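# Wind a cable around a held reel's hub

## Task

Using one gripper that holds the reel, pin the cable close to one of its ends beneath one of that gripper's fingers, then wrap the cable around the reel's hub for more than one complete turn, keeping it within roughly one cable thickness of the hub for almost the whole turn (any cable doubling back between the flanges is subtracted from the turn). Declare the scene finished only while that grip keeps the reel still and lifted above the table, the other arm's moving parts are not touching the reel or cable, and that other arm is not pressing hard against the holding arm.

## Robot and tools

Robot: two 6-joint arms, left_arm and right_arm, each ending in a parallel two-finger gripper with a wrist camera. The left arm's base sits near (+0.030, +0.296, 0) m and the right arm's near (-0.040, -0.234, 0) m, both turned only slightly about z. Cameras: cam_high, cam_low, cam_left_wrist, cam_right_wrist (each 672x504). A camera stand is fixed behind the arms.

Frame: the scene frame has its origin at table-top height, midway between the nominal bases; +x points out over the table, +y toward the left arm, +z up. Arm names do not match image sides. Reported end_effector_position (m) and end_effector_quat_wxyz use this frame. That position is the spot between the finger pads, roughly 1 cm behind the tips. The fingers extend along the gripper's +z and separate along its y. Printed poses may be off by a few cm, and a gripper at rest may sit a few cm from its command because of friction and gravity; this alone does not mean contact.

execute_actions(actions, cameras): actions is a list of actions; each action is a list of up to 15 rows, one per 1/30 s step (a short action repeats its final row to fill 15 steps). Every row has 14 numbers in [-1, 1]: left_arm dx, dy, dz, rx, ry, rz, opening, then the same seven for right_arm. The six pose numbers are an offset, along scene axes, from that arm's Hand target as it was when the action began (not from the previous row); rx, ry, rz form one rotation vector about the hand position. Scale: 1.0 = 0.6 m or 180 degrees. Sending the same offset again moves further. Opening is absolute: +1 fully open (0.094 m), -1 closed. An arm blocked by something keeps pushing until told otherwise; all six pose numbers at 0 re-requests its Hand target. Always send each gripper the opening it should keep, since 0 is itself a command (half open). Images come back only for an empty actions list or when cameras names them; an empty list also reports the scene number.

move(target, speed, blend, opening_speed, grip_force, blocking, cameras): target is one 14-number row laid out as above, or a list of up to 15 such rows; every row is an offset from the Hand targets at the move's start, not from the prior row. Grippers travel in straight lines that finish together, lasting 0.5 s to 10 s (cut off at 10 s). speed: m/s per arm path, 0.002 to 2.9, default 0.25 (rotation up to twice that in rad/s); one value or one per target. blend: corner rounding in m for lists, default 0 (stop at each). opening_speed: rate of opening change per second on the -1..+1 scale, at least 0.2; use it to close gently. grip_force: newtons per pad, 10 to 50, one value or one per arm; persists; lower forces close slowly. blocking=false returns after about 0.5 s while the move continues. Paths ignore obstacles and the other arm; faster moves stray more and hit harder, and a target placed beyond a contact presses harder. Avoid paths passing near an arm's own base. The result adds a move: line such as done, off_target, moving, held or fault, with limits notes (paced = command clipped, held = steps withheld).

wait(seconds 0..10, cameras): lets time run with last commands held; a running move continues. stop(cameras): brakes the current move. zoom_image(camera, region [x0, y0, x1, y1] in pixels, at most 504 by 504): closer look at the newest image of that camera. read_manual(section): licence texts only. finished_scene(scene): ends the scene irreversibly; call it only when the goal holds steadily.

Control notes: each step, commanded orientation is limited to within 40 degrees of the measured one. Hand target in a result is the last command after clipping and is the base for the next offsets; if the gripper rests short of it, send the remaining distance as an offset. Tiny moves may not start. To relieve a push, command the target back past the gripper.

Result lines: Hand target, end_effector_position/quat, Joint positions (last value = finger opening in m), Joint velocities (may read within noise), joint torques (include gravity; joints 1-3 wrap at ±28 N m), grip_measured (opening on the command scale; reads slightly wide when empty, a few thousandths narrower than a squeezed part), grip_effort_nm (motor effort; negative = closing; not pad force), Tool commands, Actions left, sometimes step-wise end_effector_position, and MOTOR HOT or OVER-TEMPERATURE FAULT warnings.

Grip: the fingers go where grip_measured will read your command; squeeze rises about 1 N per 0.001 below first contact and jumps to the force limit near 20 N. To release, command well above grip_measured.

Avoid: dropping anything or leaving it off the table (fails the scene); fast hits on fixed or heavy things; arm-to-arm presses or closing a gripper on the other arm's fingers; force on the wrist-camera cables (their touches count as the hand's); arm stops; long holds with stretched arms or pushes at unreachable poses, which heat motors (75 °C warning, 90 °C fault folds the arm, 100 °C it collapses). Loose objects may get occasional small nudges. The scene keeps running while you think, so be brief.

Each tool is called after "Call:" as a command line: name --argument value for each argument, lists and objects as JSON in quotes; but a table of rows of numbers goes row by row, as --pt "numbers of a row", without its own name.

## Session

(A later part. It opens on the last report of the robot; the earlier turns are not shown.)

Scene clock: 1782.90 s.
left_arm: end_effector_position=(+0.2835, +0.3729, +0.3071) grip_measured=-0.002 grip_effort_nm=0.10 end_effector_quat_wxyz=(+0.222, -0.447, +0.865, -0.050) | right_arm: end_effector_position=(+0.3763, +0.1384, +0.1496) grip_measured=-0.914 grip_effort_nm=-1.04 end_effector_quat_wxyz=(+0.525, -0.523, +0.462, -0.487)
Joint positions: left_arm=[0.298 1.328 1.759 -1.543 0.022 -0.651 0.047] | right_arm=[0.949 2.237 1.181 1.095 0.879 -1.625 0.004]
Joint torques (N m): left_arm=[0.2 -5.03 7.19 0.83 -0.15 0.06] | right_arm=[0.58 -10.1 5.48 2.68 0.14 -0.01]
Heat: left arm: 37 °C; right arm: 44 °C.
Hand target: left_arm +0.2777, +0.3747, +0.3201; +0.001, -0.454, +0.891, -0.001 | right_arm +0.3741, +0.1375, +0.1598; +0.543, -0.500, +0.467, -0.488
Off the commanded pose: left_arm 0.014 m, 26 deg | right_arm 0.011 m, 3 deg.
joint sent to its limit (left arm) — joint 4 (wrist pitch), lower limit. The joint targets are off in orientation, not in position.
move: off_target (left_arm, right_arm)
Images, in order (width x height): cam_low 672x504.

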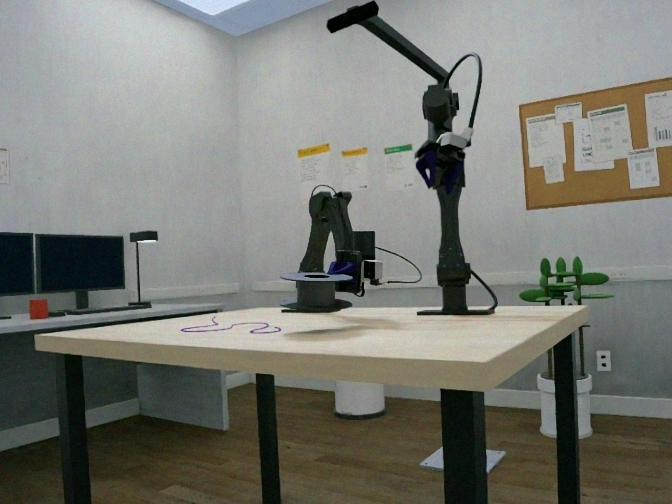

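Call:
move --target '[0,0,0,0,0,0,0, 0,0,-0.06,0,-0.005,0,-1]' --speed 0.1 --cameras '["cam_low"]'

Call:
zoom_image --camera "cam_low" --region '[250, 240, 400, 350]'

Scene clock: 1790.37 s.
left_arm: end_effector_position=(+0.2835, +0.3729, +0.3071) grip_measured=-0.002 grip_effort_nm=0.10 end_effector_quat_wxyz=(+0.222, -0.447, +0.865, -0.050) | right_arm: end_effector_position=(+0.3764, +0.1384, +0.1131) grip_measured=-0.914 grip_effort_nm=-1.04 end_effector_quat_wxyz=(+0.528, -0.520, +0.458, -0.491)
Joint positions: left_arm=[0.298 1.328 1.759 -1.543 0.022 -0.651 0.047] | right_arm=[0.949 2.359 1.181 1.24 0.88 -1.646 0.004]
Joint torques (N m): left_arm=[0.2 -5.01 7.2 0.83 -0.16 0.07] | right_arm=[0.54 -10.52 5.03 2.66 0.12 0]
Heat: left arm: 37 °C; right arm: 42 °C.
Hand target: left_arm +0.2777, +0.3747, +0.3201; +0.001, -0.454, +0.891, -0.001 | right_arm +0.3741, +0.1375, +0.1239; +0.547, -0.496, +0.462, -0.492
Off the commanded pose: left_arm 0.014 m, 26 deg | right_arm 0.011 m, 3 deg.
joint sent to its limit (left arm) — joint 4 (wrist pitch), lower limit. The joint targets are off in orientation, not in position.
move: off_target (left_arm, right_arm)
Images, in order (width x height): cam_low 672x504.

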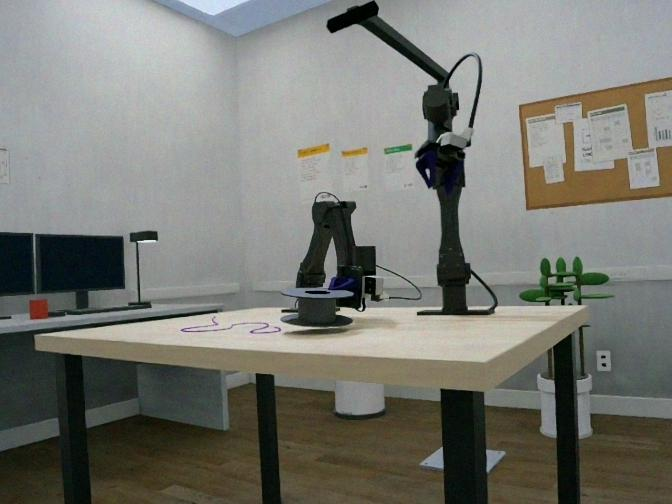

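Scaled by 3.360.

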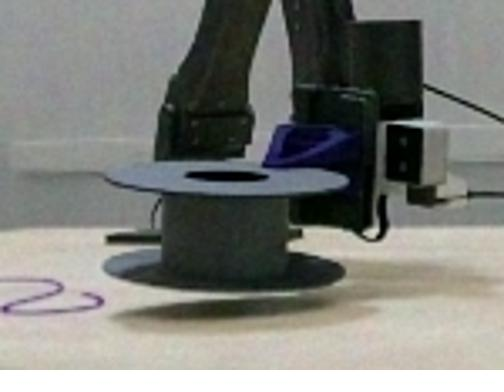

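Call:
move --target '[0,0,0,0,0,0,0, 0,0,-0.022,0,0,0,-1]' --speed 0.06 --cameras '["cam_low"]'

Call:
zoom_image --camera "cam_low" --region '[250, 240, 400, 350]'

Scene clock: 1794.10 s.
left_arm: end_effector_position=(+0.2835, +0.3729, +0.3071) grip_measured=-0.002 grip_effort_nm=0.10 end_effector_quat_wxyz=(+0.222, -0.447, +0.865, -0.050) | right_arm: end_effector_position=(+0.3759, +0.1377, +0.1002) grip_measured=-0.914 grip_effort_nm=-1.04 end_effector_quat_wxyz=(+0.527, -0.520, +0.458, -0.491)
Joint positions: left_arm=[0.298 1.328 1.759 -1.543 0.022 -0.651 0.047] | right_arm=[0.949 2.396 1.181 1.276 0.88 -1.646 0.004]
Joint torques (N m): left_arm=[0.2 -5.01 7.2 0.83 -0.15 0.06] | right_arm=[0.49 -10.35 5.18 2.67 0.11 -0.01]
Heat: left arm: 37 °C; right arm: 41 °C.
Hand target: left_arm +0.2777, +0.3747, +0.3201; +0.001, -0.454, +0.891, -0.001 | right_arm +0.3741, +0.1375, +0.1107; +0.546, -0.496, +0.463, -0.492
Off the commanded pose: left_arm 0.014 m, 26 deg | right_arm 0.011 m, 4 deg.
joint sent to its limit (left arm) — joint 4 (wrist pitch), lower limit. The joint targets are off in orientation, not in position.
move: off_target (left_arm, right_arm)
Images, in order (width x height): cam_low 672x504.

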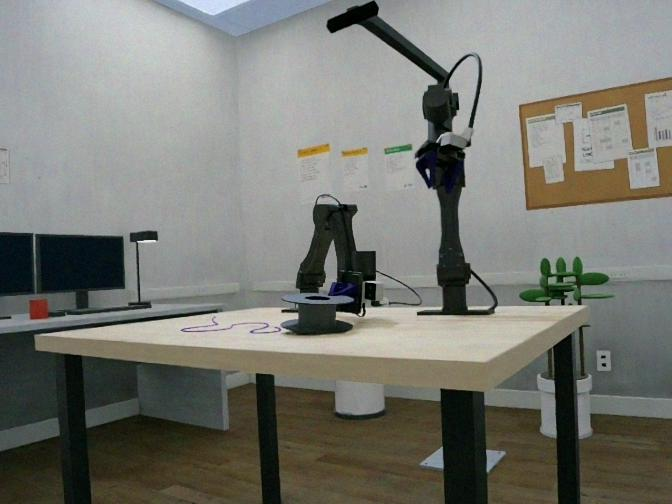

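Scaled by 3.360.

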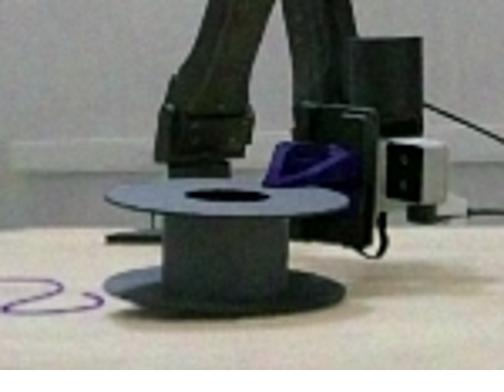

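Call:
move --target '[0,0,0,0,0,0,0, 0,0,-0.018,0,0,0,-1]' --speed 0.05

Call:
move --target '[0,0,0,0,0,0,0, 0,0,-0.012,0,0,0,-1]' --speed 0.05 --cameras '["cam_low"]'

Call:
zoom_image --camera "cam_low" --region '[250, 240, 400, 350]'

Scene clock: 1800.37 s.
left_arm: end_effector_position=(+0.2835, +0.3729, +0.3071) grip_measured=-0.002 grip_effort_nm=0.10 end_effector_quat_wxyz=(+0.222, -0.447, +0.865, -0.050) | right_arm: end_effector_position=(+0.3752, +0.1363, +0.0947) grip_measured=-0.914 grip_effort_nm=-1.04 end_effector_quat_wxyz=(+0.535, -0.511, +0.460, -0.491)
Joint positions: left_arm=[0.298 1.328 1.759 -1.543 0.022 -0.651 0.047] | right_arm=[0.949 2.426 1.181 1.33 0.882 -1.646 0.004]
Joint torques (N m): left_arm=[0.21 -5 7.21 0.83 -0.15 0.06] | right_arm=[0.57 -9.85 5.67 2.43 0.09 -0.03]
Heat: left arm: 37 °C; right arm: 41 °C.
Hand target: left_arm +0.2777, +0.3747, +0.3201; +0.001, -0.454, +0.891, -0.001 | right_arm +0.3741, +0.1376, +0.0999; +0.547, -0.496, +0.462, -0.492
Off the commanded pose: left_arm 0.014 m, 26 deg | right_arm 0.005 m, 2 deg.
joint sent to its limit (left arm) — joint 4 (wrist pitch), lower limit. The joint targets are off in orientation, not in position.
move: off_target (left_arm)

Scene clock: 1801.17 s.
left_arm: end_effector_position=(+0.2835, +0.3729, +0.3071) grip_measured=-0.002 grip_effort_nm=0.10 end_effector_quat_wxyz=(+0.222, -0.447, +0.865, -0.050) | right_arm: end_effector_position=(+0.3745, +0.1351, +0.0918) grip_measured=-0.914 grip_effort_nm=-1.04 end_effector_quat_wxyz=(+0.541, -0.504, +0.462, -0.490)
Joint positions: left_arm=[0.298 1.328 1.759 -1.543 0.022 -0.651 0.047] | right_arm=[0.949 2.446 1.181 1.369 0.883 -1.646 0.004]
Joint torques (N m): left_arm=[0.2 -5.03 7.21 0.83 -0.16 0.07] | right_arm=[0.54 -9.54 5.98 2.2 0.07 -0.04]
Heat: left arm: 37 °C; right arm: 40 °C.
Hand target: left_arm +0.2777, +0.3747, +0.3201; +0.001, -0.454, +0.891, -0.001 | right_arm +0.3741, +0.1376, +0.0927; +0.547, -0.496, +0.462, -0.492
Off the commanded pose: left_arm 0.014 m, 26 deg | right_arm 0.003 m, 1 deg.
joint sent to its limit (left arm) — joint 4 (wrist pitch), lower limit. The joint targets are off in orientation, not in position.
move: off_target (left_arm)
Images, in order (width x height): cam_low 672x504.

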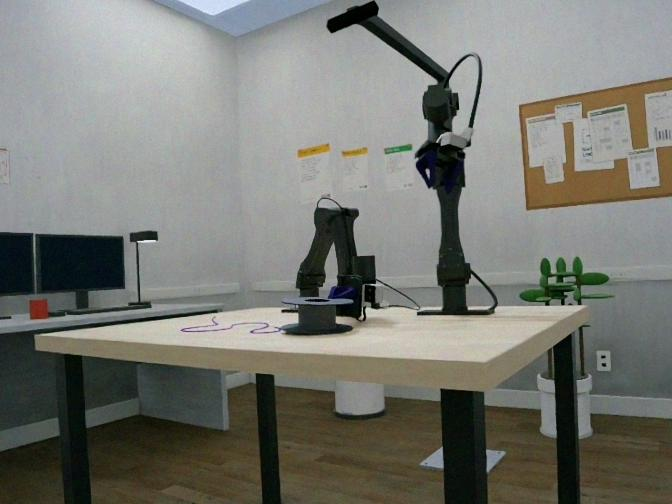

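Scaled by 3.360.

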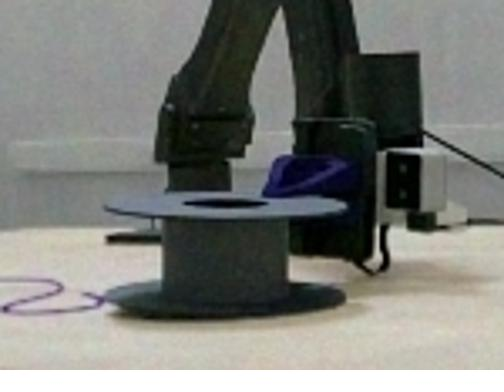

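Call:
execute_actions --actions '[]'

Call:
zoom_image --camera "cam_high" --region '[330, 200, 510, 350]'

Scene clock: 1804.10 s.
left_arm: end_effector_position=(+0.2835, +0.3729, +0.3071) grip_measured=-0.002 grip_effort_nm=0.10 end_effector_quat_wxyz=(+0.222, -0.447, +0.865, -0.050) | right_arm: end_effector_position=(+0.3745, +0.1351, +0.0918) grip_measured=-0.914 grip_effort_nm=-1.04 end_effector_quat_wxyz=(+0.541, -0.504, +0.462, -0.490)
Joint positions: left_arm=[0.298 1.328 1.759 -1.543 0.022 -0.651 0.047] | right_arm=[0.949 2.446 1.181 1.369 0.883 -1.646 0.004]
Joint velocities: within noise
Joint torques (N m): left_arm=[0.2 -5.01 7.2 0.83 -0.16 0.07] | right_arm=[0.51 -9.55 5.98 2.2 0.05 -0.04]
Heat: left arm: 37 °C; right arm: 40 °C.
Hand target: left_arm +0.2777, +0.3747, +0.3201; +0.001, -0.454, +0.891, -0.001 | right_arm +0.3741, +0.1376, +0.0927; +0.547, -0.496, +0.462, -0.492
Tool commands: left_gripper/opening=+0.0 right_gripper/opening=-1.0
Off the commanded pose: left_arm 0.014 m, 26 deg | right_arm 0.003 m, 1 deg.

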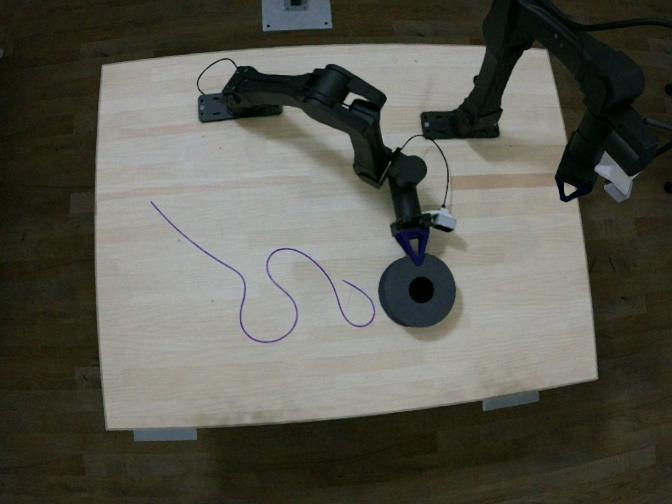

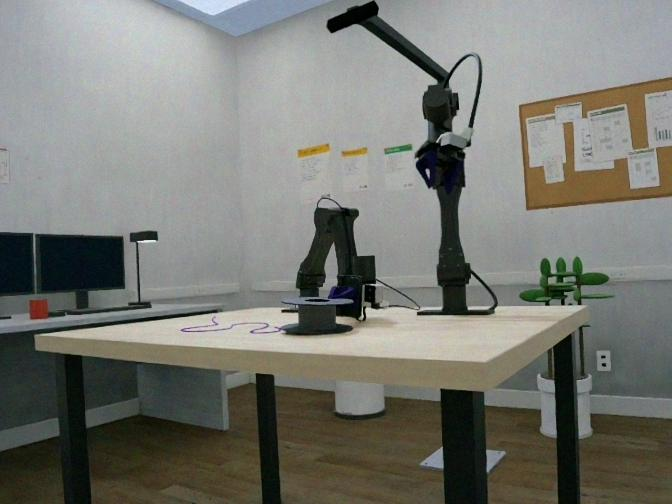

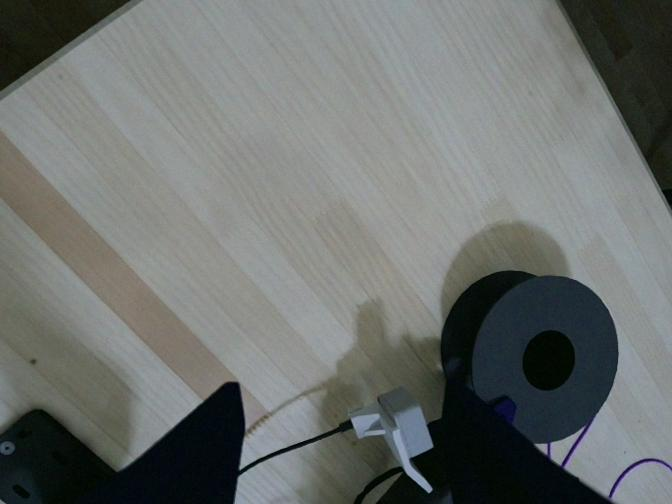

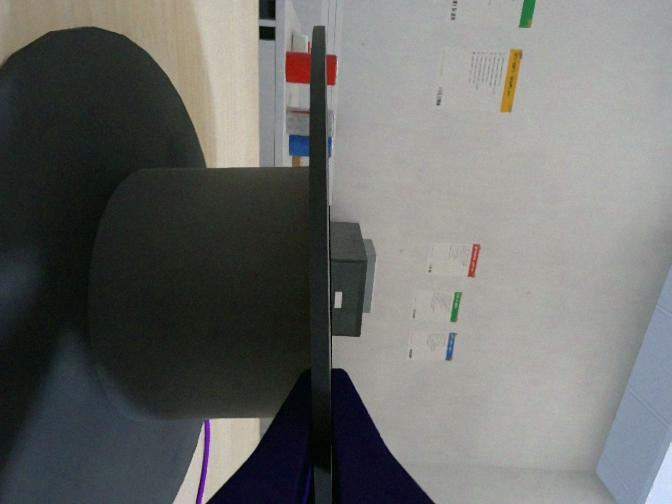

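Scaled by 2.800.

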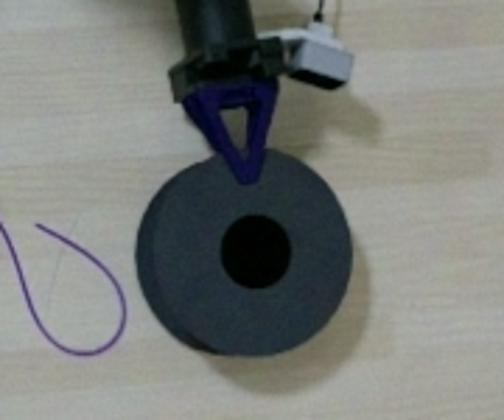

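Call:
move --target '[0,0,0,0,0,0,0, 0,0,0.0,0,0,0,-0.6]' --opening_speed 0.4 --cameras '["cam_right_wrist", "cam_low"]'

Call:
zoom_image --camera "cam_low" --region '[250, 240, 400, 350]'

Scene clock: 1814.17 s.
left_arm: end_effector_position=(+0.2835, +0.3729, +0.3071) grip_measured=-0.002 grip_effort_nm=0.10 end_effector_quat_wxyz=(+0.222, -0.447, +0.865, -0.050) | right_arm: end_effector_position=(+0.3745, +0.1346, +0.0900) grip_measured=-0.603 grip_effort_nm=0.14 end_effector_quat_wxyz=(+0.539, -0.505, +0.461, -0.492)
Joint positions: left_arm=[0.298 1.328 1.759 -1.543 0.022 -0.651 0.047] | right_arm=[0.949 2.45 1.181 1.372 0.885 -1.65 0.019]
Joint torques (N m): left_arm=[0.21 -5 7.2 0.83 -0.15 0.06] | right_arm=[0.51 -9.83 6.01 2.15 0.05 0.03]
Heat: left arm: 37 °C; right arm: 40 °C.
Hand target: left_arm +0.2777, +0.3747, +0.3201; +0.001, -0.454, +0.891, -0.001 | right_arm +0.3741, +0.1375, +0.0927; +0.547, -0.496, +0.462, -0.492
Off the commanded pose: left_arm 0.014 m, 26 deg | right_arm 0.004 m, 1 deg.
joint sent to its limit (left arm) — joint 4 (wrist pitch), lower limit. The joint targets are off in orientation, not in position.
move: off_target (left_arm)
Images, in order (width x height): cam_low 672x504, cam_right_wrist 672x504.

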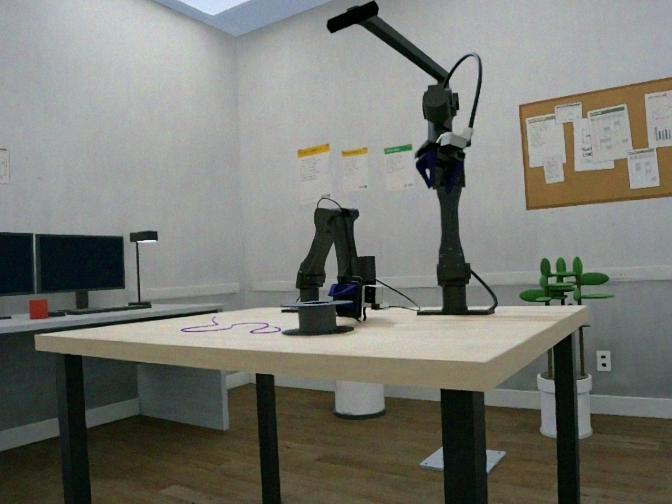

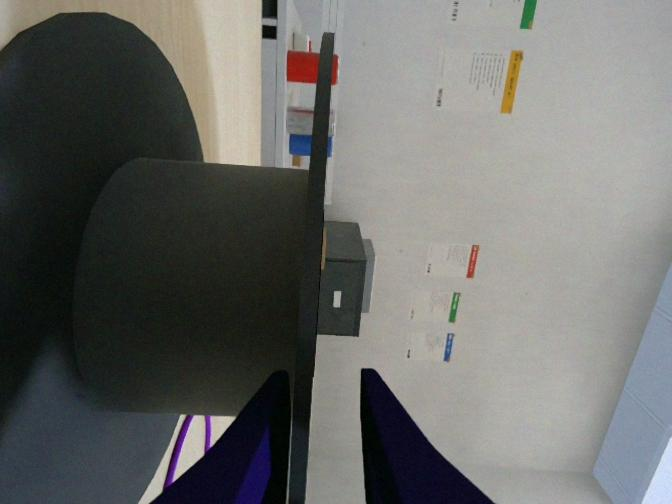

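Scaled by 3.360.

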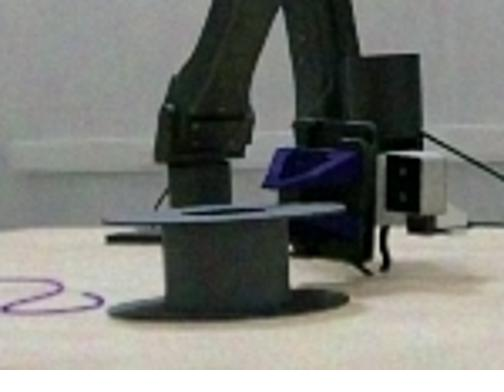

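Call:
move --target '[0,0,0,0,0,0,0, 0,0,0.0,0,0,0,0.0]' --opening_speed 0.4 --cameras '["cam_right_wrist", "cam_low"]'

Call:
zoom_image --camera "cam_low" --region '[250, 240, 400, 350]'

Scene clock: 1826.10 s.
left_arm: end_effector_position=(+0.2835, +0.3729, +0.3071) grip_measured=-0.002 grip_effort_nm=0.10 end_effector_quat_wxyz=(+0.222, -0.447, +0.865, -0.050) | right_arm: end_effector_position=(+0.3745, +0.1346, +0.0901) grip_measured=-0.003 grip_effort_nm=0.13 end_effector_quat_wxyz=(+0.539, -0.505, +0.461, -0.492)
Joint positions: left_arm=[0.298 1.328 1.759 -1.543 0.022 -0.651 0.047] | right_arm=[0.949 2.45 1.181 1.372 0.885 -1.651 0.047]
Joint torques (N m): left_arm=[0.21 -5.01 7.21 0.83 -0.16 0.06] | right_arm=[0.51 -9.83 5.94 2.15 0.04 0.01]
Heat: left arm: 37 °C; right arm: 39 °C.
Hand target: left_arm +0.2777, +0.3747, +0.3201; +0.001, -0.454, +0.891, -0.001 | right_arm +0.3741, +0.1375, +0.0926; +0.546, -0.496, +0.462, -0.492
Off the commanded pose: left_arm 0.014 m, 26 deg | right_arm 0.004 m, 1 deg.
joint sent to its limit (left arm) — joint 4 (wrist pitch), lower limit. The joint targets are off in orientation, not in position.
move: off_target (left_arm)
Images, in order (width x height): cam_low 672x504, cam_right_wrist 672x504.

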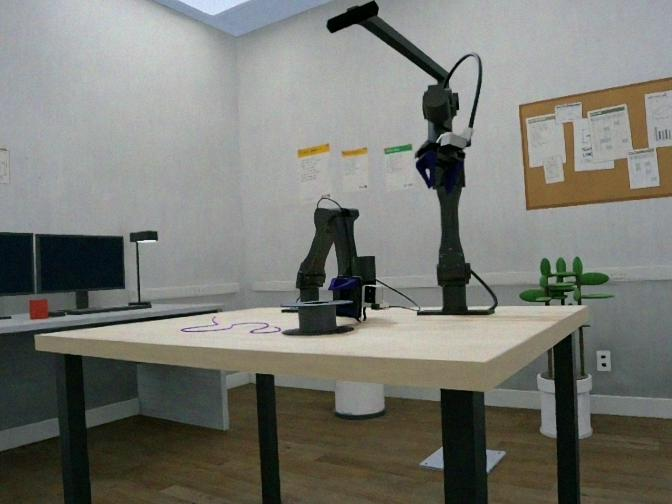

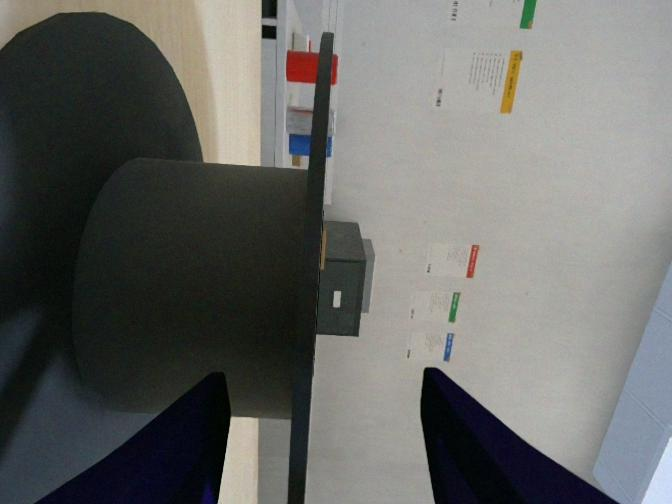

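Scaled by 3.360.

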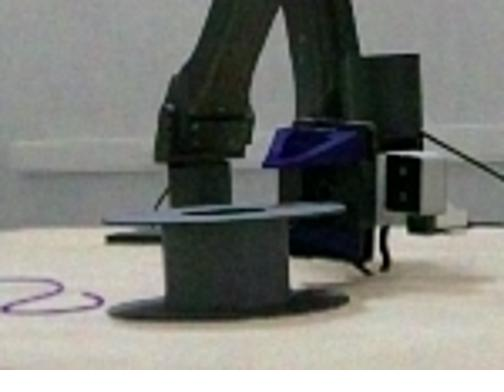

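Call:
move --pt "0 0 0 0 0 0 0 0 0 -0.012 0.0193 0.0017 0 0.2" --pt "0 0 0 0 0 0 0 -0.13 -0.011 -0.01 0.0193 0.0017 0 0.2" --speed 0.1 --cameras '["cam_right_wrist", "cam_high"]'

Scene clock: 1837.83 s.
left_arm: end_effector_position=(+0.2835, +0.3729, +0.3071) grip_measured=-0.002 grip_effort_nm=0.10 end_effector_quat_wxyz=(+0.222, -0.447, +0.865, -0.050) | right_arm: end_effector_position=(+0.2976, +0.1347, +0.0726) grip_measured=+0.197 grip_effort_nm=0.13 end_effector_quat_wxyz=(+0.549, -0.498, +0.473, -0.476)
Joint positions: left_arm=[0.298 1.328 1.759 -1.543 0.022 -0.651 0.047] | right_arm=[1.115 2.442 1.011 1.544 1.045 -1.624 0.056]
Joint torques (N m): left_arm=[0.2 -5.01 7.21 0.83 -0.16 0.06] | right_arm=[0.21 -12.25 2.84 2.11 0.09 -0.01]
Heat: left arm: 37 °C; right arm: 39 °C.
Hand target: left_arm +0.2777, +0.3747, +0.3201; +0.001, -0.454, +0.891, -0.001 | right_arm +0.2961, +0.1309, +0.0867; +0.560, -0.480, +0.479, -0.476
Off the commanded pose: left_arm 0.014 m, 26 deg | right_arm 0.015 m, 2 deg.
joint sent to its limit (left arm) — joint 4 (wrist pitch), lower limit. The joint targets are off in orientation, not in position.
joint sent to its limit (right arm) — joint 4 (wrist pitch), upper limit. The joint targets still meet the commanded pose.
move: off_target (left_arm, right_arm)
Images, in order (width x height): cam_high 672x504, cam_right_wrist 672x504.

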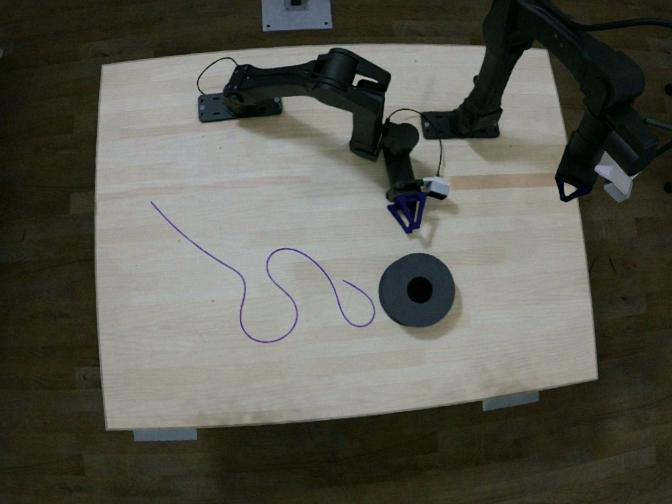

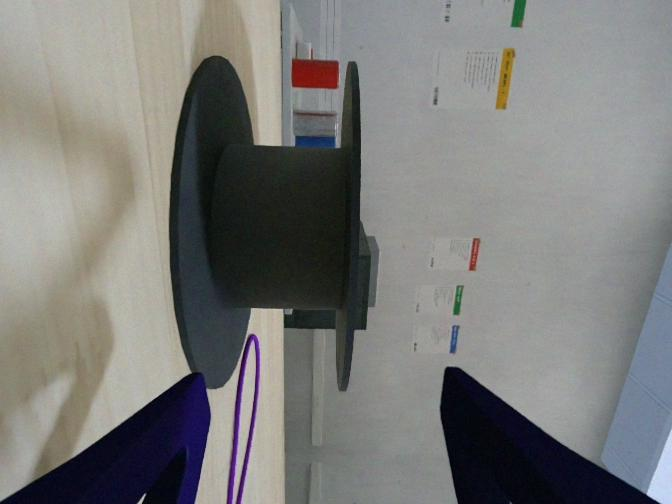

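Call:
move --pt "0.2038 -0.3745 -0.0833 -0.106 -0.162 -0.01 -0.3 0 0 0 0 0 0 0.2" --pt "0.2155 -0.661 -0.36 -0.0663 -0.1014 -0.01 -0.5 0 0 0 0 0 0 0.2" --blend '[0.04, 0]' --speed 0.25 --cameras '["cam_left_wrist", "cam_high", "cam_low"]'

Scene clock: 1857.73 s.
left_arm: end_effector_position=(+0.3978, -0.0209, +0.1037) grip_measured=-0.498 grip_effort_nm=-0.11 end_effector_quat_wxyz=(+0.083, -0.426, +0.886, -0.165) | right_arm: end_effector_position=(+0.2977, +0.1345, +0.0726) grip_measured=+0.197 grip_effort_nm=0.14 end_effector_quat_wxyz=(+0.549, -0.498, +0.473, -0.477)
Joint positions: left_arm=[-0.731 2.055 1.756 -0.901 -0.025 -1.614 0.024] | right_arm=[1.115 2.442 1.011 1.545 1.046 -1.624 0.056]
Joint torques (N m): left_arm=[0.25 -9.66 8.72 0.81 -0.25 -0.09] | right_arm=[0.18 -12.26 2.81 2.09 0.09 0]
Heat: left arm: 37 °C; right arm: 38 °C.
Hand target: left_arm +0.4071, -0.0218, +0.1040; +0.095, -0.432, +0.882, -0.165 | right_arm +0.2961, +0.1309, +0.0868; +0.560, -0.480, +0.479, -0.476
Off the commanded pose: left_arm 0.009 m, 2 deg | right_arm 0.015 m, 2 deg.
joint sent to its limit (right arm) — joint 4 (wrist pitch), upper limit. The joint targets still meet the commanded pose.
move: off_target (right_arm)
Images, in order (width x height): cam_high 672x504, cam_low 672x504, cam_left_wrist 672x504.

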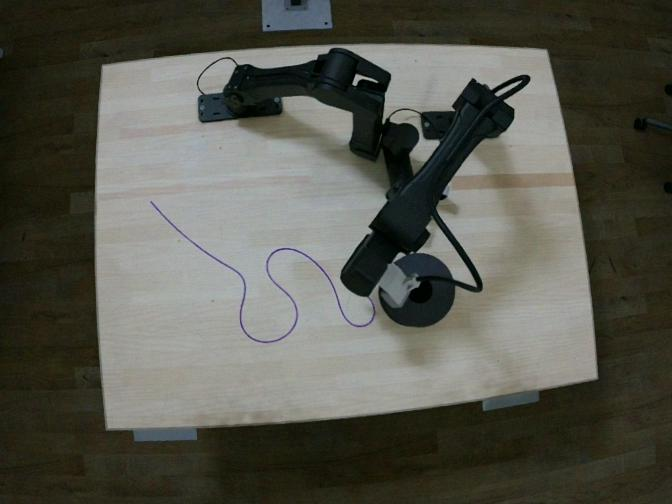

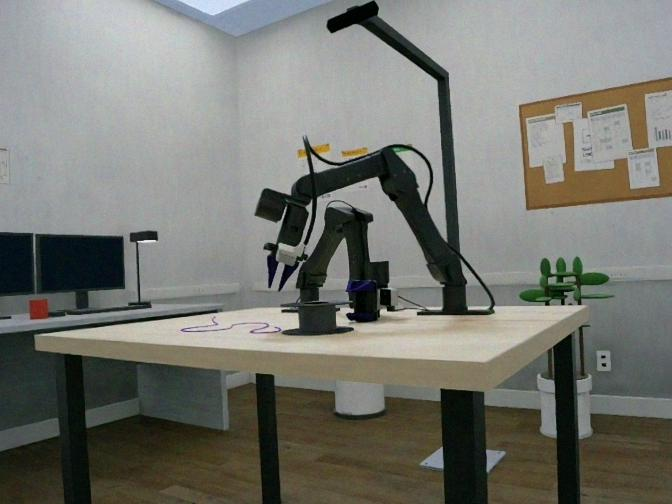

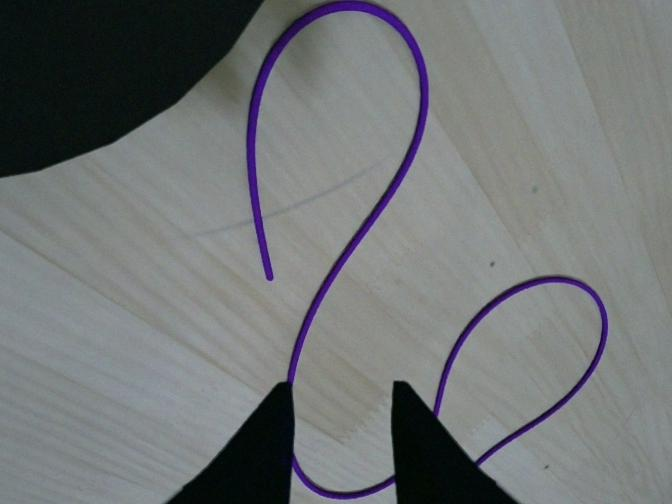

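Call:
move --target '[0.0115,0.0058,-0.11,0,0,0.015,-0.55, 0,0,0,0,0,0,0.2]' --speed 0.1 --cameras '["cam_left_wrist"]'

Scene clock: 1876.87 s.
left_arm: end_effector_position=(+0.4107, -0.0248, +0.0529) grip_measured=-0.548 grip_effort_nm=-0.10 end_effector_quat_wxyz=(+0.093, -0.444, +0.873, -0.178) | right_arm: end_effector_position=(+0.2977, +0.1345, +0.0726) grip_measured=+0.197 grip_effort_nm=0.13 end_effector_quat_wxyz=(+0.549, -0.498, +0.473, -0.477)
Joint positions: left_arm=[-0.724 2.108 1.62 -0.68 -0.038 -1.649 0.021] | right_arm=[1.115 2.442 1.011 1.545 1.046 -1.624 0.056]
Joint torques (N m): left_arm=[0.5 -9.61 5.42 0.89 -0.26 -0.08] | right_arm=[0.18 -12.25 2.84 2.1 0.08 -0.01]
Heat: left arm: 36 °C; right arm: 37 °C.
Hand target: left_arm +0.4140, -0.0183, +0.0381; +0.099, -0.452, +0.871, -0.163 | right_arm +0.2961, +0.1309, +0.0868; +0.560, -0.480, +0.479, -0.476
Off the commanded pose: left_arm 0.016 m, 2 deg | right_arm 0.015 m, 2 deg.
joint sent to its limit (right arm) — joint 4 (wrist pitch), upper limit. The joint targets still meet the commanded pose.
move: off_target (left_arm, right_arm)
Images, in order (width x height): cam_left_wrist 672x504.

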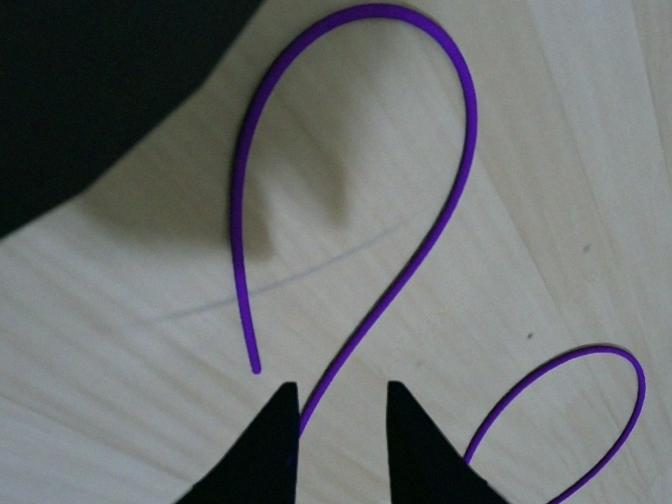

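Call:
move --target '[-0.01,0.0125,-0.045,0,0,0,-0.55, 0,0,0,0,0,0,0.2]' --speed 0.06 --cameras '["cam_left_wrist"]'

Scene clock: 1881.53 s.
left_arm: end_effector_position=(+0.4061, -0.0182, +0.0265) grip_measured=-0.548 grip_effort_nm=-0.11 end_effector_quat_wxyz=(+0.094, -0.446, +0.872, -0.179) | right_arm: end_effector_position=(+0.2977, +0.1345, +0.0726) grip_measured=+0.197 grip_effort_nm=0.13 end_effector_quat_wxyz=(+0.549, -0.498, +0.473, -0.477)
Joint positions: left_arm=[-0.72 2.108 1.509 -0.567 -0.038 -1.65 0.021] | right_arm=[1.115 2.442 1.011 1.545 1.046 -1.624 0.056]
Joint torques (N m): left_arm=[0.5 -9.4 5.05 0.94 -0.24 -0.05] | right_arm=[0.21 -12.27 2.82 2.1 0.1 0.01]
Heat: left arm: 36 °C; right arm: 37 °C.
Hand target: left_arm +0.4079, -0.0108, +0.0111; +0.099, -0.453, +0.871, -0.162 | right_arm +0.2961, +0.1309, +0.0868; +0.560, -0.480, +0.479, -0.476
Off the commanded pose: left_arm 0.017 m, 2 deg | right_arm 0.015 m, 2 deg.
joint sent to its limit (right arm) — joint 4 (wrist pitch), upper limit. The joint targets still meet the commanded pose.
move: off_target (left_arm, right_arm)
Images, in order (width x height): cam_left_wrist 672x504.

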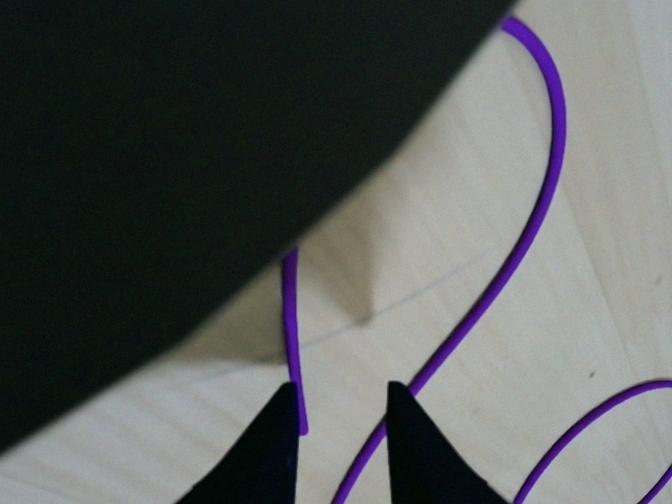

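Call:
move --pt "0 0 0.16 0 0 0 -0.55 0 0 0 0 0 0 0.2" --pt "0 0 0.16 0.1596 -0.0963 -0.4638 -0.55 0 0 0 0 0 0 0.2" --pt "0 0 0.16 0.3192 -0.1926 -0.9276 -0.55 0 0 0 0 0 0 0.2" --speed '[0.1, 0.4, 0.4]' --cameras '["cam_left_wrist", "cam_high", "cam_low"]'

Scene clock: 1919.67 s.
left_arm: end_effector_position=(+0.4021, -0.0076, +0.0780) grip_measured=-0.548 grip_effort_nm=-0.11 end_effector_quat_wxyz=(+0.133, +0.875, +0.456, +0.090) | right_arm: end_effector_position=(+0.2977, +0.1345, +0.0726) grip_measured=+0.197 grip_effort_nm=0.13 end_effector_quat_wxyz=(+0.549, -0.498, +0.473, -0.477)
Joint positions: left_arm=[-0.72 2.095 1.73 -0.891 -0.068 1.48 0.021] | right_arm=[1.115 2.442 1.011 1.545 1.046 -1.624 0.056]
Joint torques (N m): left_arm=[0.43 -15.28 8.42 0.64 -0.01 0.01] | right_arm=[0.17 -12.27 2.88 2.11 0.1 -0.01]
Heat: left arm: 36 °C; right arm: 37 °C.
Hand target: left_arm +0.4080, -0.0109, +0.1071; +0.162, +0.871, +0.453, +0.099 | right_arm +0.2961, +0.1309, +0.0868; +0.560, -0.480, +0.479, -0.476
Off the commanded pose: left_arm 0.030 m, 4 deg | right_arm 0.015 m, 2 deg.
joint sent to its limit (right arm) — joint 4 (wrist pitch), upper limit. The joint targets still meet the commanded pose.
move: off_target (left_arm, right_arm)
Images, in order (width x height): cam_high 672x504, cam_low 672x504, cam_left_wrist 672x504.

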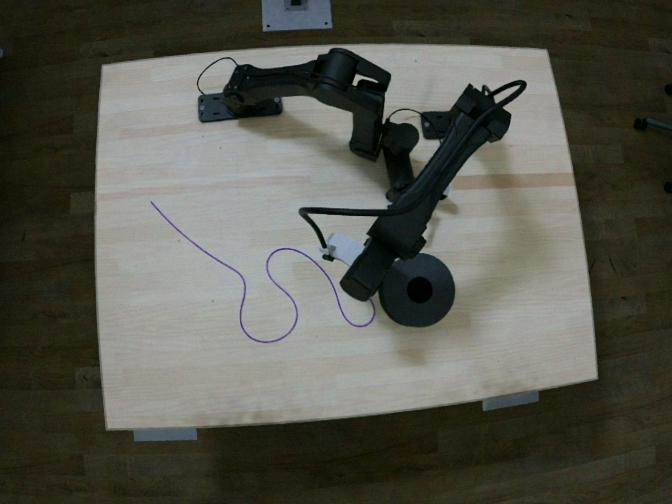

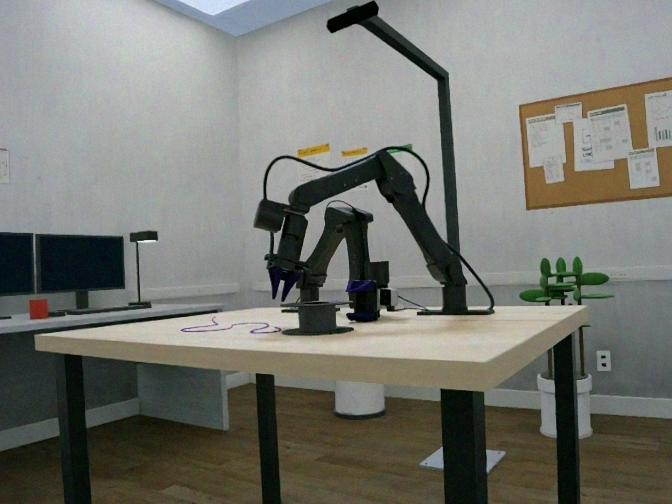

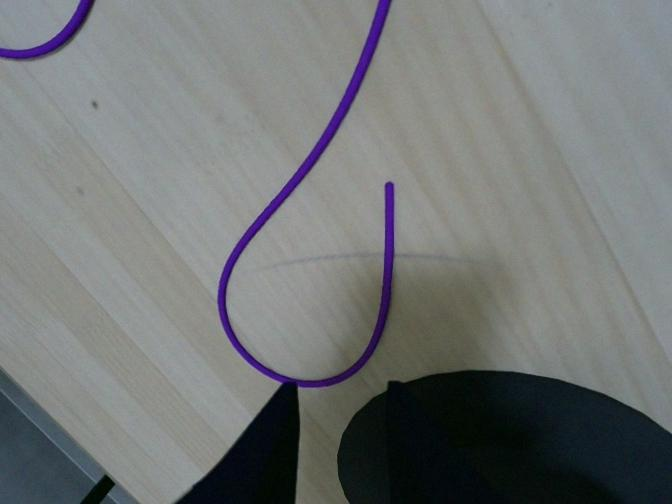

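Call:
move --target '[-0.0073,0.003,-0.145,0,0,0,-0.55, 0,0,0,0,0,0,0.2]' --speed 0.1 --cameras '["cam_left_wrist"]'

Scene clock: 1936.83 s.
left_arm: end_effector_position=(+0.4051, -0.0103, +0.0293) grip_measured=-0.548 grip_effort_nm=-0.11 end_effector_quat_wxyz=(+0.167, +0.869, +0.454, +0.104) | right_arm: end_effector_position=(+0.2977, +0.1345, +0.0726) grip_measured=+0.197 grip_effort_nm=0.14 end_effector_quat_wxyz=(+0.549, -0.498, +0.473, -0.477)
Joint positions: left_arm=[-0.72 2.095 1.505 -0.591 -0.068 1.481 0.021] | right_arm=[1.115 2.442 1.011 1.545 1.046 -1.624 0.056]
Joint torques (N m): left_arm=[0.1 -10.3 5.04 0.91 -0.02 0.01] | right_arm=[0.16 -12.3 2.92 2.12 0.08 -0.02]
Heat: left arm: 37 °C; right arm: 37 °C.
Hand target: left_arm +0.4036, -0.0091, +0.0201; +0.162, +0.871, +0.453, +0.099 | right_arm +0.2961, +0.1309, +0.0868; +0.560, -0.480, +0.479, -0.476
Off the commanded pose: left_arm 0.009 m, 1 deg | right_arm 0.015 m, 2 deg.
joint sent to its limit (right arm) — joint 4 (wrist pitch), upper limit. The joint targets still meet the commanded pose.
move: off_target (right_arm)
Images, in order (width x height): cam_left_wrist 672x504.

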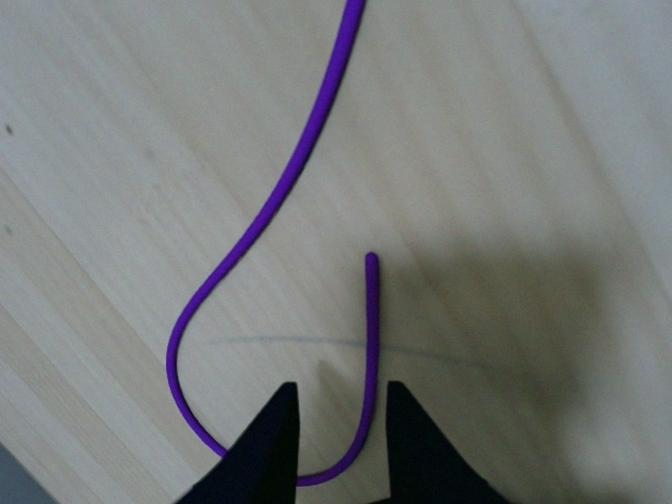

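Call:
move --target '[-0.0065,-0.009,-0.026,0,0,0,-0.6, 0,0,0,0,0,0,0.2]' --speed 0.06 --cameras '["cam_left_wrist"]'

Scene clock: 1951.37 s.
left_arm: end_effector_position=(+0.4047, -0.0142, +0.0219) grip_measured=-0.598 grip_effort_nm=-0.11 end_effector_quat_wxyz=(+0.175, +0.869, +0.451, +0.106) | right_arm: end_effector_position=(+0.2977, +0.1345, +0.0726) grip_measured=+0.197 grip_effort_nm=0.13 end_effector_quat_wxyz=(+0.549, -0.498, +0.473, -0.477)
Joint positions: left_arm=[-0.727 2.102 1.477 -0.541 -0.068 1.479 0.019] | right_arm=[1.115 2.442 1.011 1.545 1.046 -1.624 0.056]
Joint torques (N m): left_arm=[-0.68 -9.01 4.92 0.98 -0.08 -0.11] | right_arm=[0.2 -12.31 2.89 2.09 0.09 -0.01]
Heat: left arm: 37 °C; right arm: 37 °C.
Hand target: left_arm +0.3997, -0.0144, +0.0044; +0.162, +0.871, +0.453, +0.099 | right_arm +0.2961, +0.1309, +0.0868; +0.560, -0.480, +0.479, -0.476
Off the commanded pose: left_arm 0.018 m, 2 deg | right_arm 0.015 m, 2 deg.
joint sent to its limit (right arm) — joint 4 (wrist pitch), upper limit. The joint targets still meet the commanded pose.
move: off_target (left_arm, right_arm)
Images, in order (width x height): cam_left_wrist 672x504.

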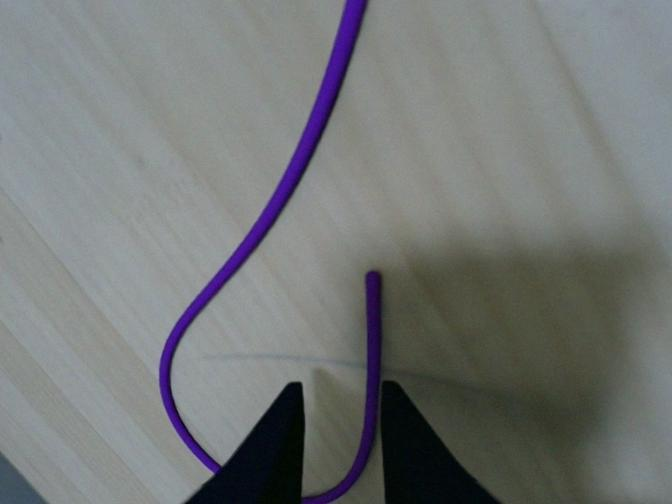

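Call:
move --target '[-0.012,-0.006,-0.02,0,0,0,-0.6, 0,0,0,0,0,0,0.2]' --speed 0.06 --cameras '["cam_left_wrist"]'

Scene clock: 1959.00 s.
left_arm: end_effector_position=(+0.3991, -0.0196, +0.0144) grip_measured=-0.598 grip_effort_nm=-0.10 end_effector_quat_wxyz=(+0.179, +0.868, +0.451, +0.108) | right_arm: end_effector_position=(+0.2977, +0.1345, +0.0726) grip_measured=+0.197 grip_effort_nm=0.14 end_effector_quat_wxyz=(+0.549, -0.498, +0.473, -0.477)
Joint positions: left_arm=[-0.746 2.104 1.444 -0.496 -0.077 1.462 0.019] | right_arm=[1.115 2.442 1.011 1.545 1.046 -1.624 0.056]
Joint torques (N m): left_arm=[-0.58 -8.51 4.55 0.99 -0.03 -0.12] | right_arm=[0.17 -12.23 2.81 2.1 0.09 0.01]
Heat: left arm: 36 °C; right arm: 37 °C.
Hand target: left_arm +0.3926, -0.0181, -0.0075; +0.162, +0.871, +0.453, +0.099 | right_arm +0.2961, +0.1309, +0.0868; +0.560, -0.480, +0.479, -0.476
Off the commanded pose: left_arm 0.023 m, 2 deg | right_arm 0.015 m, 2 deg.
joint sent to its limit (right arm) — joint 4 (wrist pitch), upper limit. The joint targets still meet the commanded pose.
move: off_target (left_arm, right_arm)
Images, in order (width x height): cam_left_wrist 672x504.

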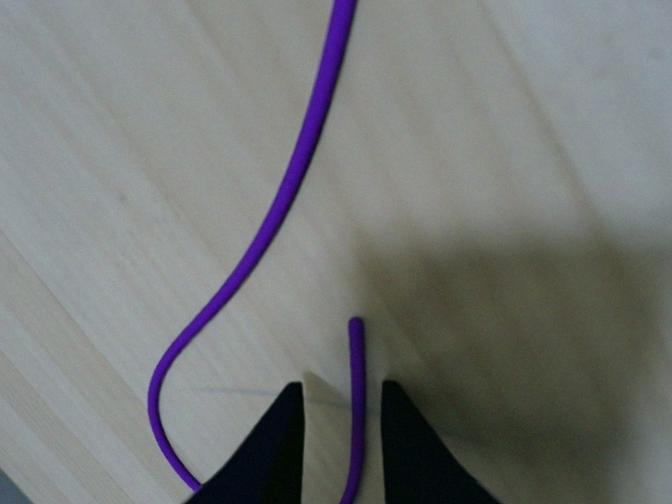

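Call:
move --pt "0 0 -0.004 0 0 0 -0.8 0 0 0 0 0 0 0.2" --pt "0 0 -0.004 0 0 0 -1 0 0 0 0 0 0 0.2" --speed 0.04 --opening_speed 0.3 --cameras '["cam_left_wrist"]'

Scene clock: 1965.43 s.
left_arm: end_effector_position=(+0.3992, -0.0197, +0.0117) grip_measured=-0.965 grip_effort_nm=-0.97 end_effector_quat_wxyz=(+0.180, +0.868, +0.451, +0.108) | right_arm: end_effector_position=(+0.2977, +0.1345, +0.0726) grip_measured=+0.197 grip_effort_nm=0.13 end_effector_quat_wxyz=(+0.549, -0.498, +0.473, -0.477)
Joint positions: left_arm=[-0.746 2.108 1.439 -0.486 -0.077 1.462 0.002] | right_arm=[1.115 2.442 1.011 1.545 1.046 -1.624 0.056]
Joint torques (N m): left_arm=[-0.58 -8.44 4.66 0.95 -0.06 -0.11] | right_arm=[0.16 -12.3 2.86 2.09 0.08 0.01]
Heat: left arm: 35 °C; right arm: 37 °C.
Hand target: left_arm +0.3925, -0.0180, -0.0100; +0.162, +0.871, +0.453, +0.099 | right_arm +0.2961, +0.1309, +0.0868; +0.560, -0.480, +0.479, -0.476
Off the commanded pose: left_arm 0.023 m, 2 deg | right_arm 0.015 m, 2 deg.
joint sent to its limit (right arm) — joint 4 (wrist pitch), upper limit. The joint targets still meet the commanded pose.
move: off_target (left_arm, right_arm); target 2's new opening was sent with left_arm's hand 0.023 m and 2 deg from that target
Images, in order (width x height): cam_left_wrist 672x504.

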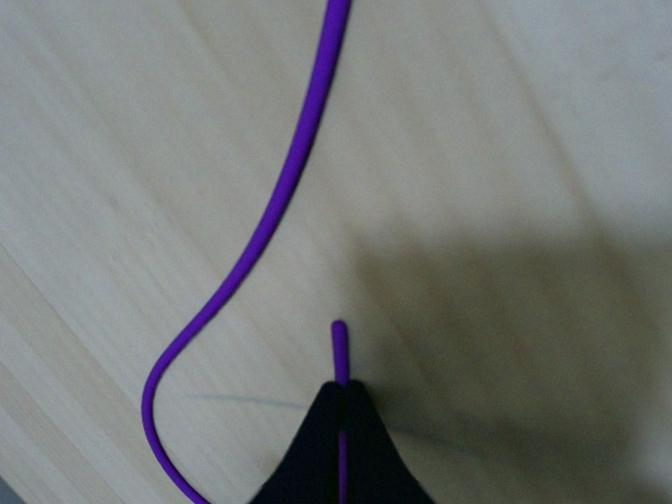

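Call:
move --target '[-0.03,0.0,0.33,0,0,0,-1, 0,0,0,0,0,0,0.2]' --speed 0.12 --cameras '["cam_left_wrist", "cam_high", "cam_low"]'

Scene clock: 2015.10 s.
left_arm: end_effector_position=(+0.3769, -0.0173, +0.1673) grip_measured=-0.968 grip_effort_nm=-1.04 end_effector_quat_wxyz=(+0.145, +0.875, +0.453, +0.093) | right_arm: end_effector_position=(+0.2977, +0.1345, +0.0726) grip_measured=+0.197 grip_effort_nm=0.13 end_effector_quat_wxyz=(+0.549, -0.498, +0.473, -0.477)
Joint positions: left_arm=[-0.777 2.03 1.981 -1.186 -0.083 1.433 0.001] | right_arm=[1.115 2.442 1.011 1.545 1.046 -1.624 0.056]
Joint torques (N m): left_arm=[-0.59 -13.38 8.28 0.57 -0.11 -0.1] | right_arm=[0.14 -12.29 2.84 2.1 0.08 0]
Heat: left arm: 35 °C; right arm: 37 °C.
Hand target: left_arm +0.3745, -0.0181, +0.1882; +0.162, +0.871, +0.453, +0.099 | right_arm +0.2961, +0.1309, +0.0868; +0.560, -0.480, +0.479, -0.476
Off the commanded pose: left_arm 0.021 m, 2 deg | right_arm 0.015 m, 2 deg.
joint sent to its limit (right arm) — joint 4 (wrist pitch), upper limit. The joint targets still meet the commanded pose.
move: off_target (left_arm, right_arm)
Images, in order (width x height): cam_high 672x504, cam_low 672x504, cam_left_wrist 672x504.

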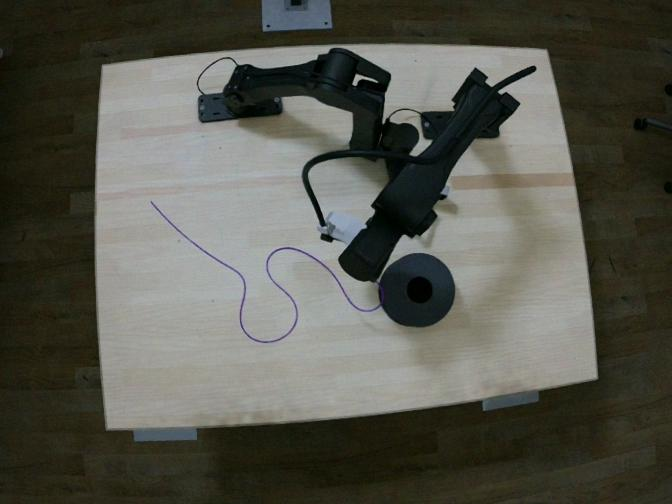

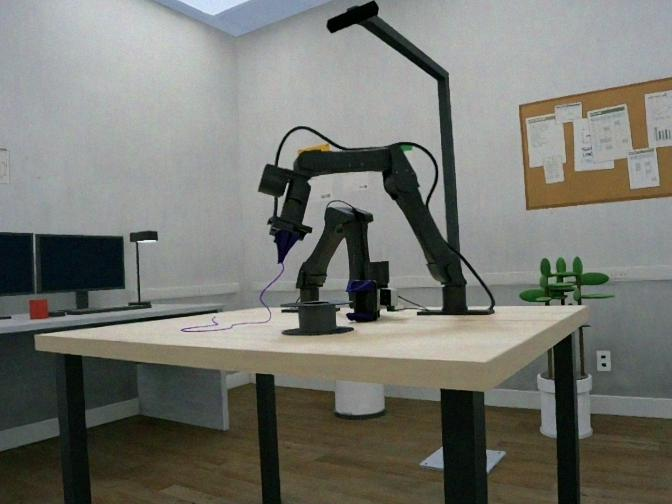

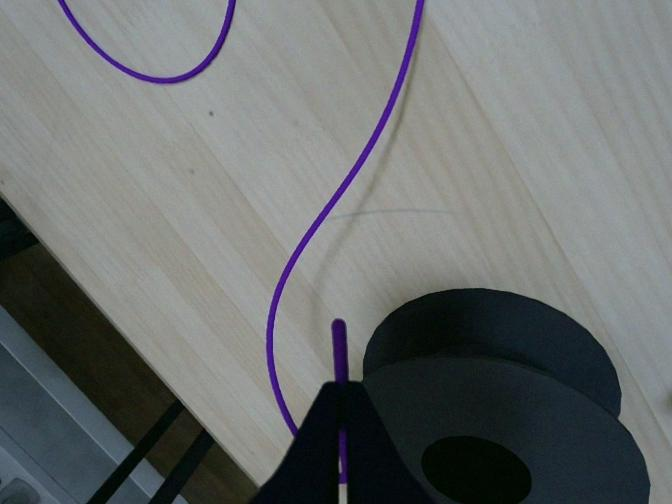

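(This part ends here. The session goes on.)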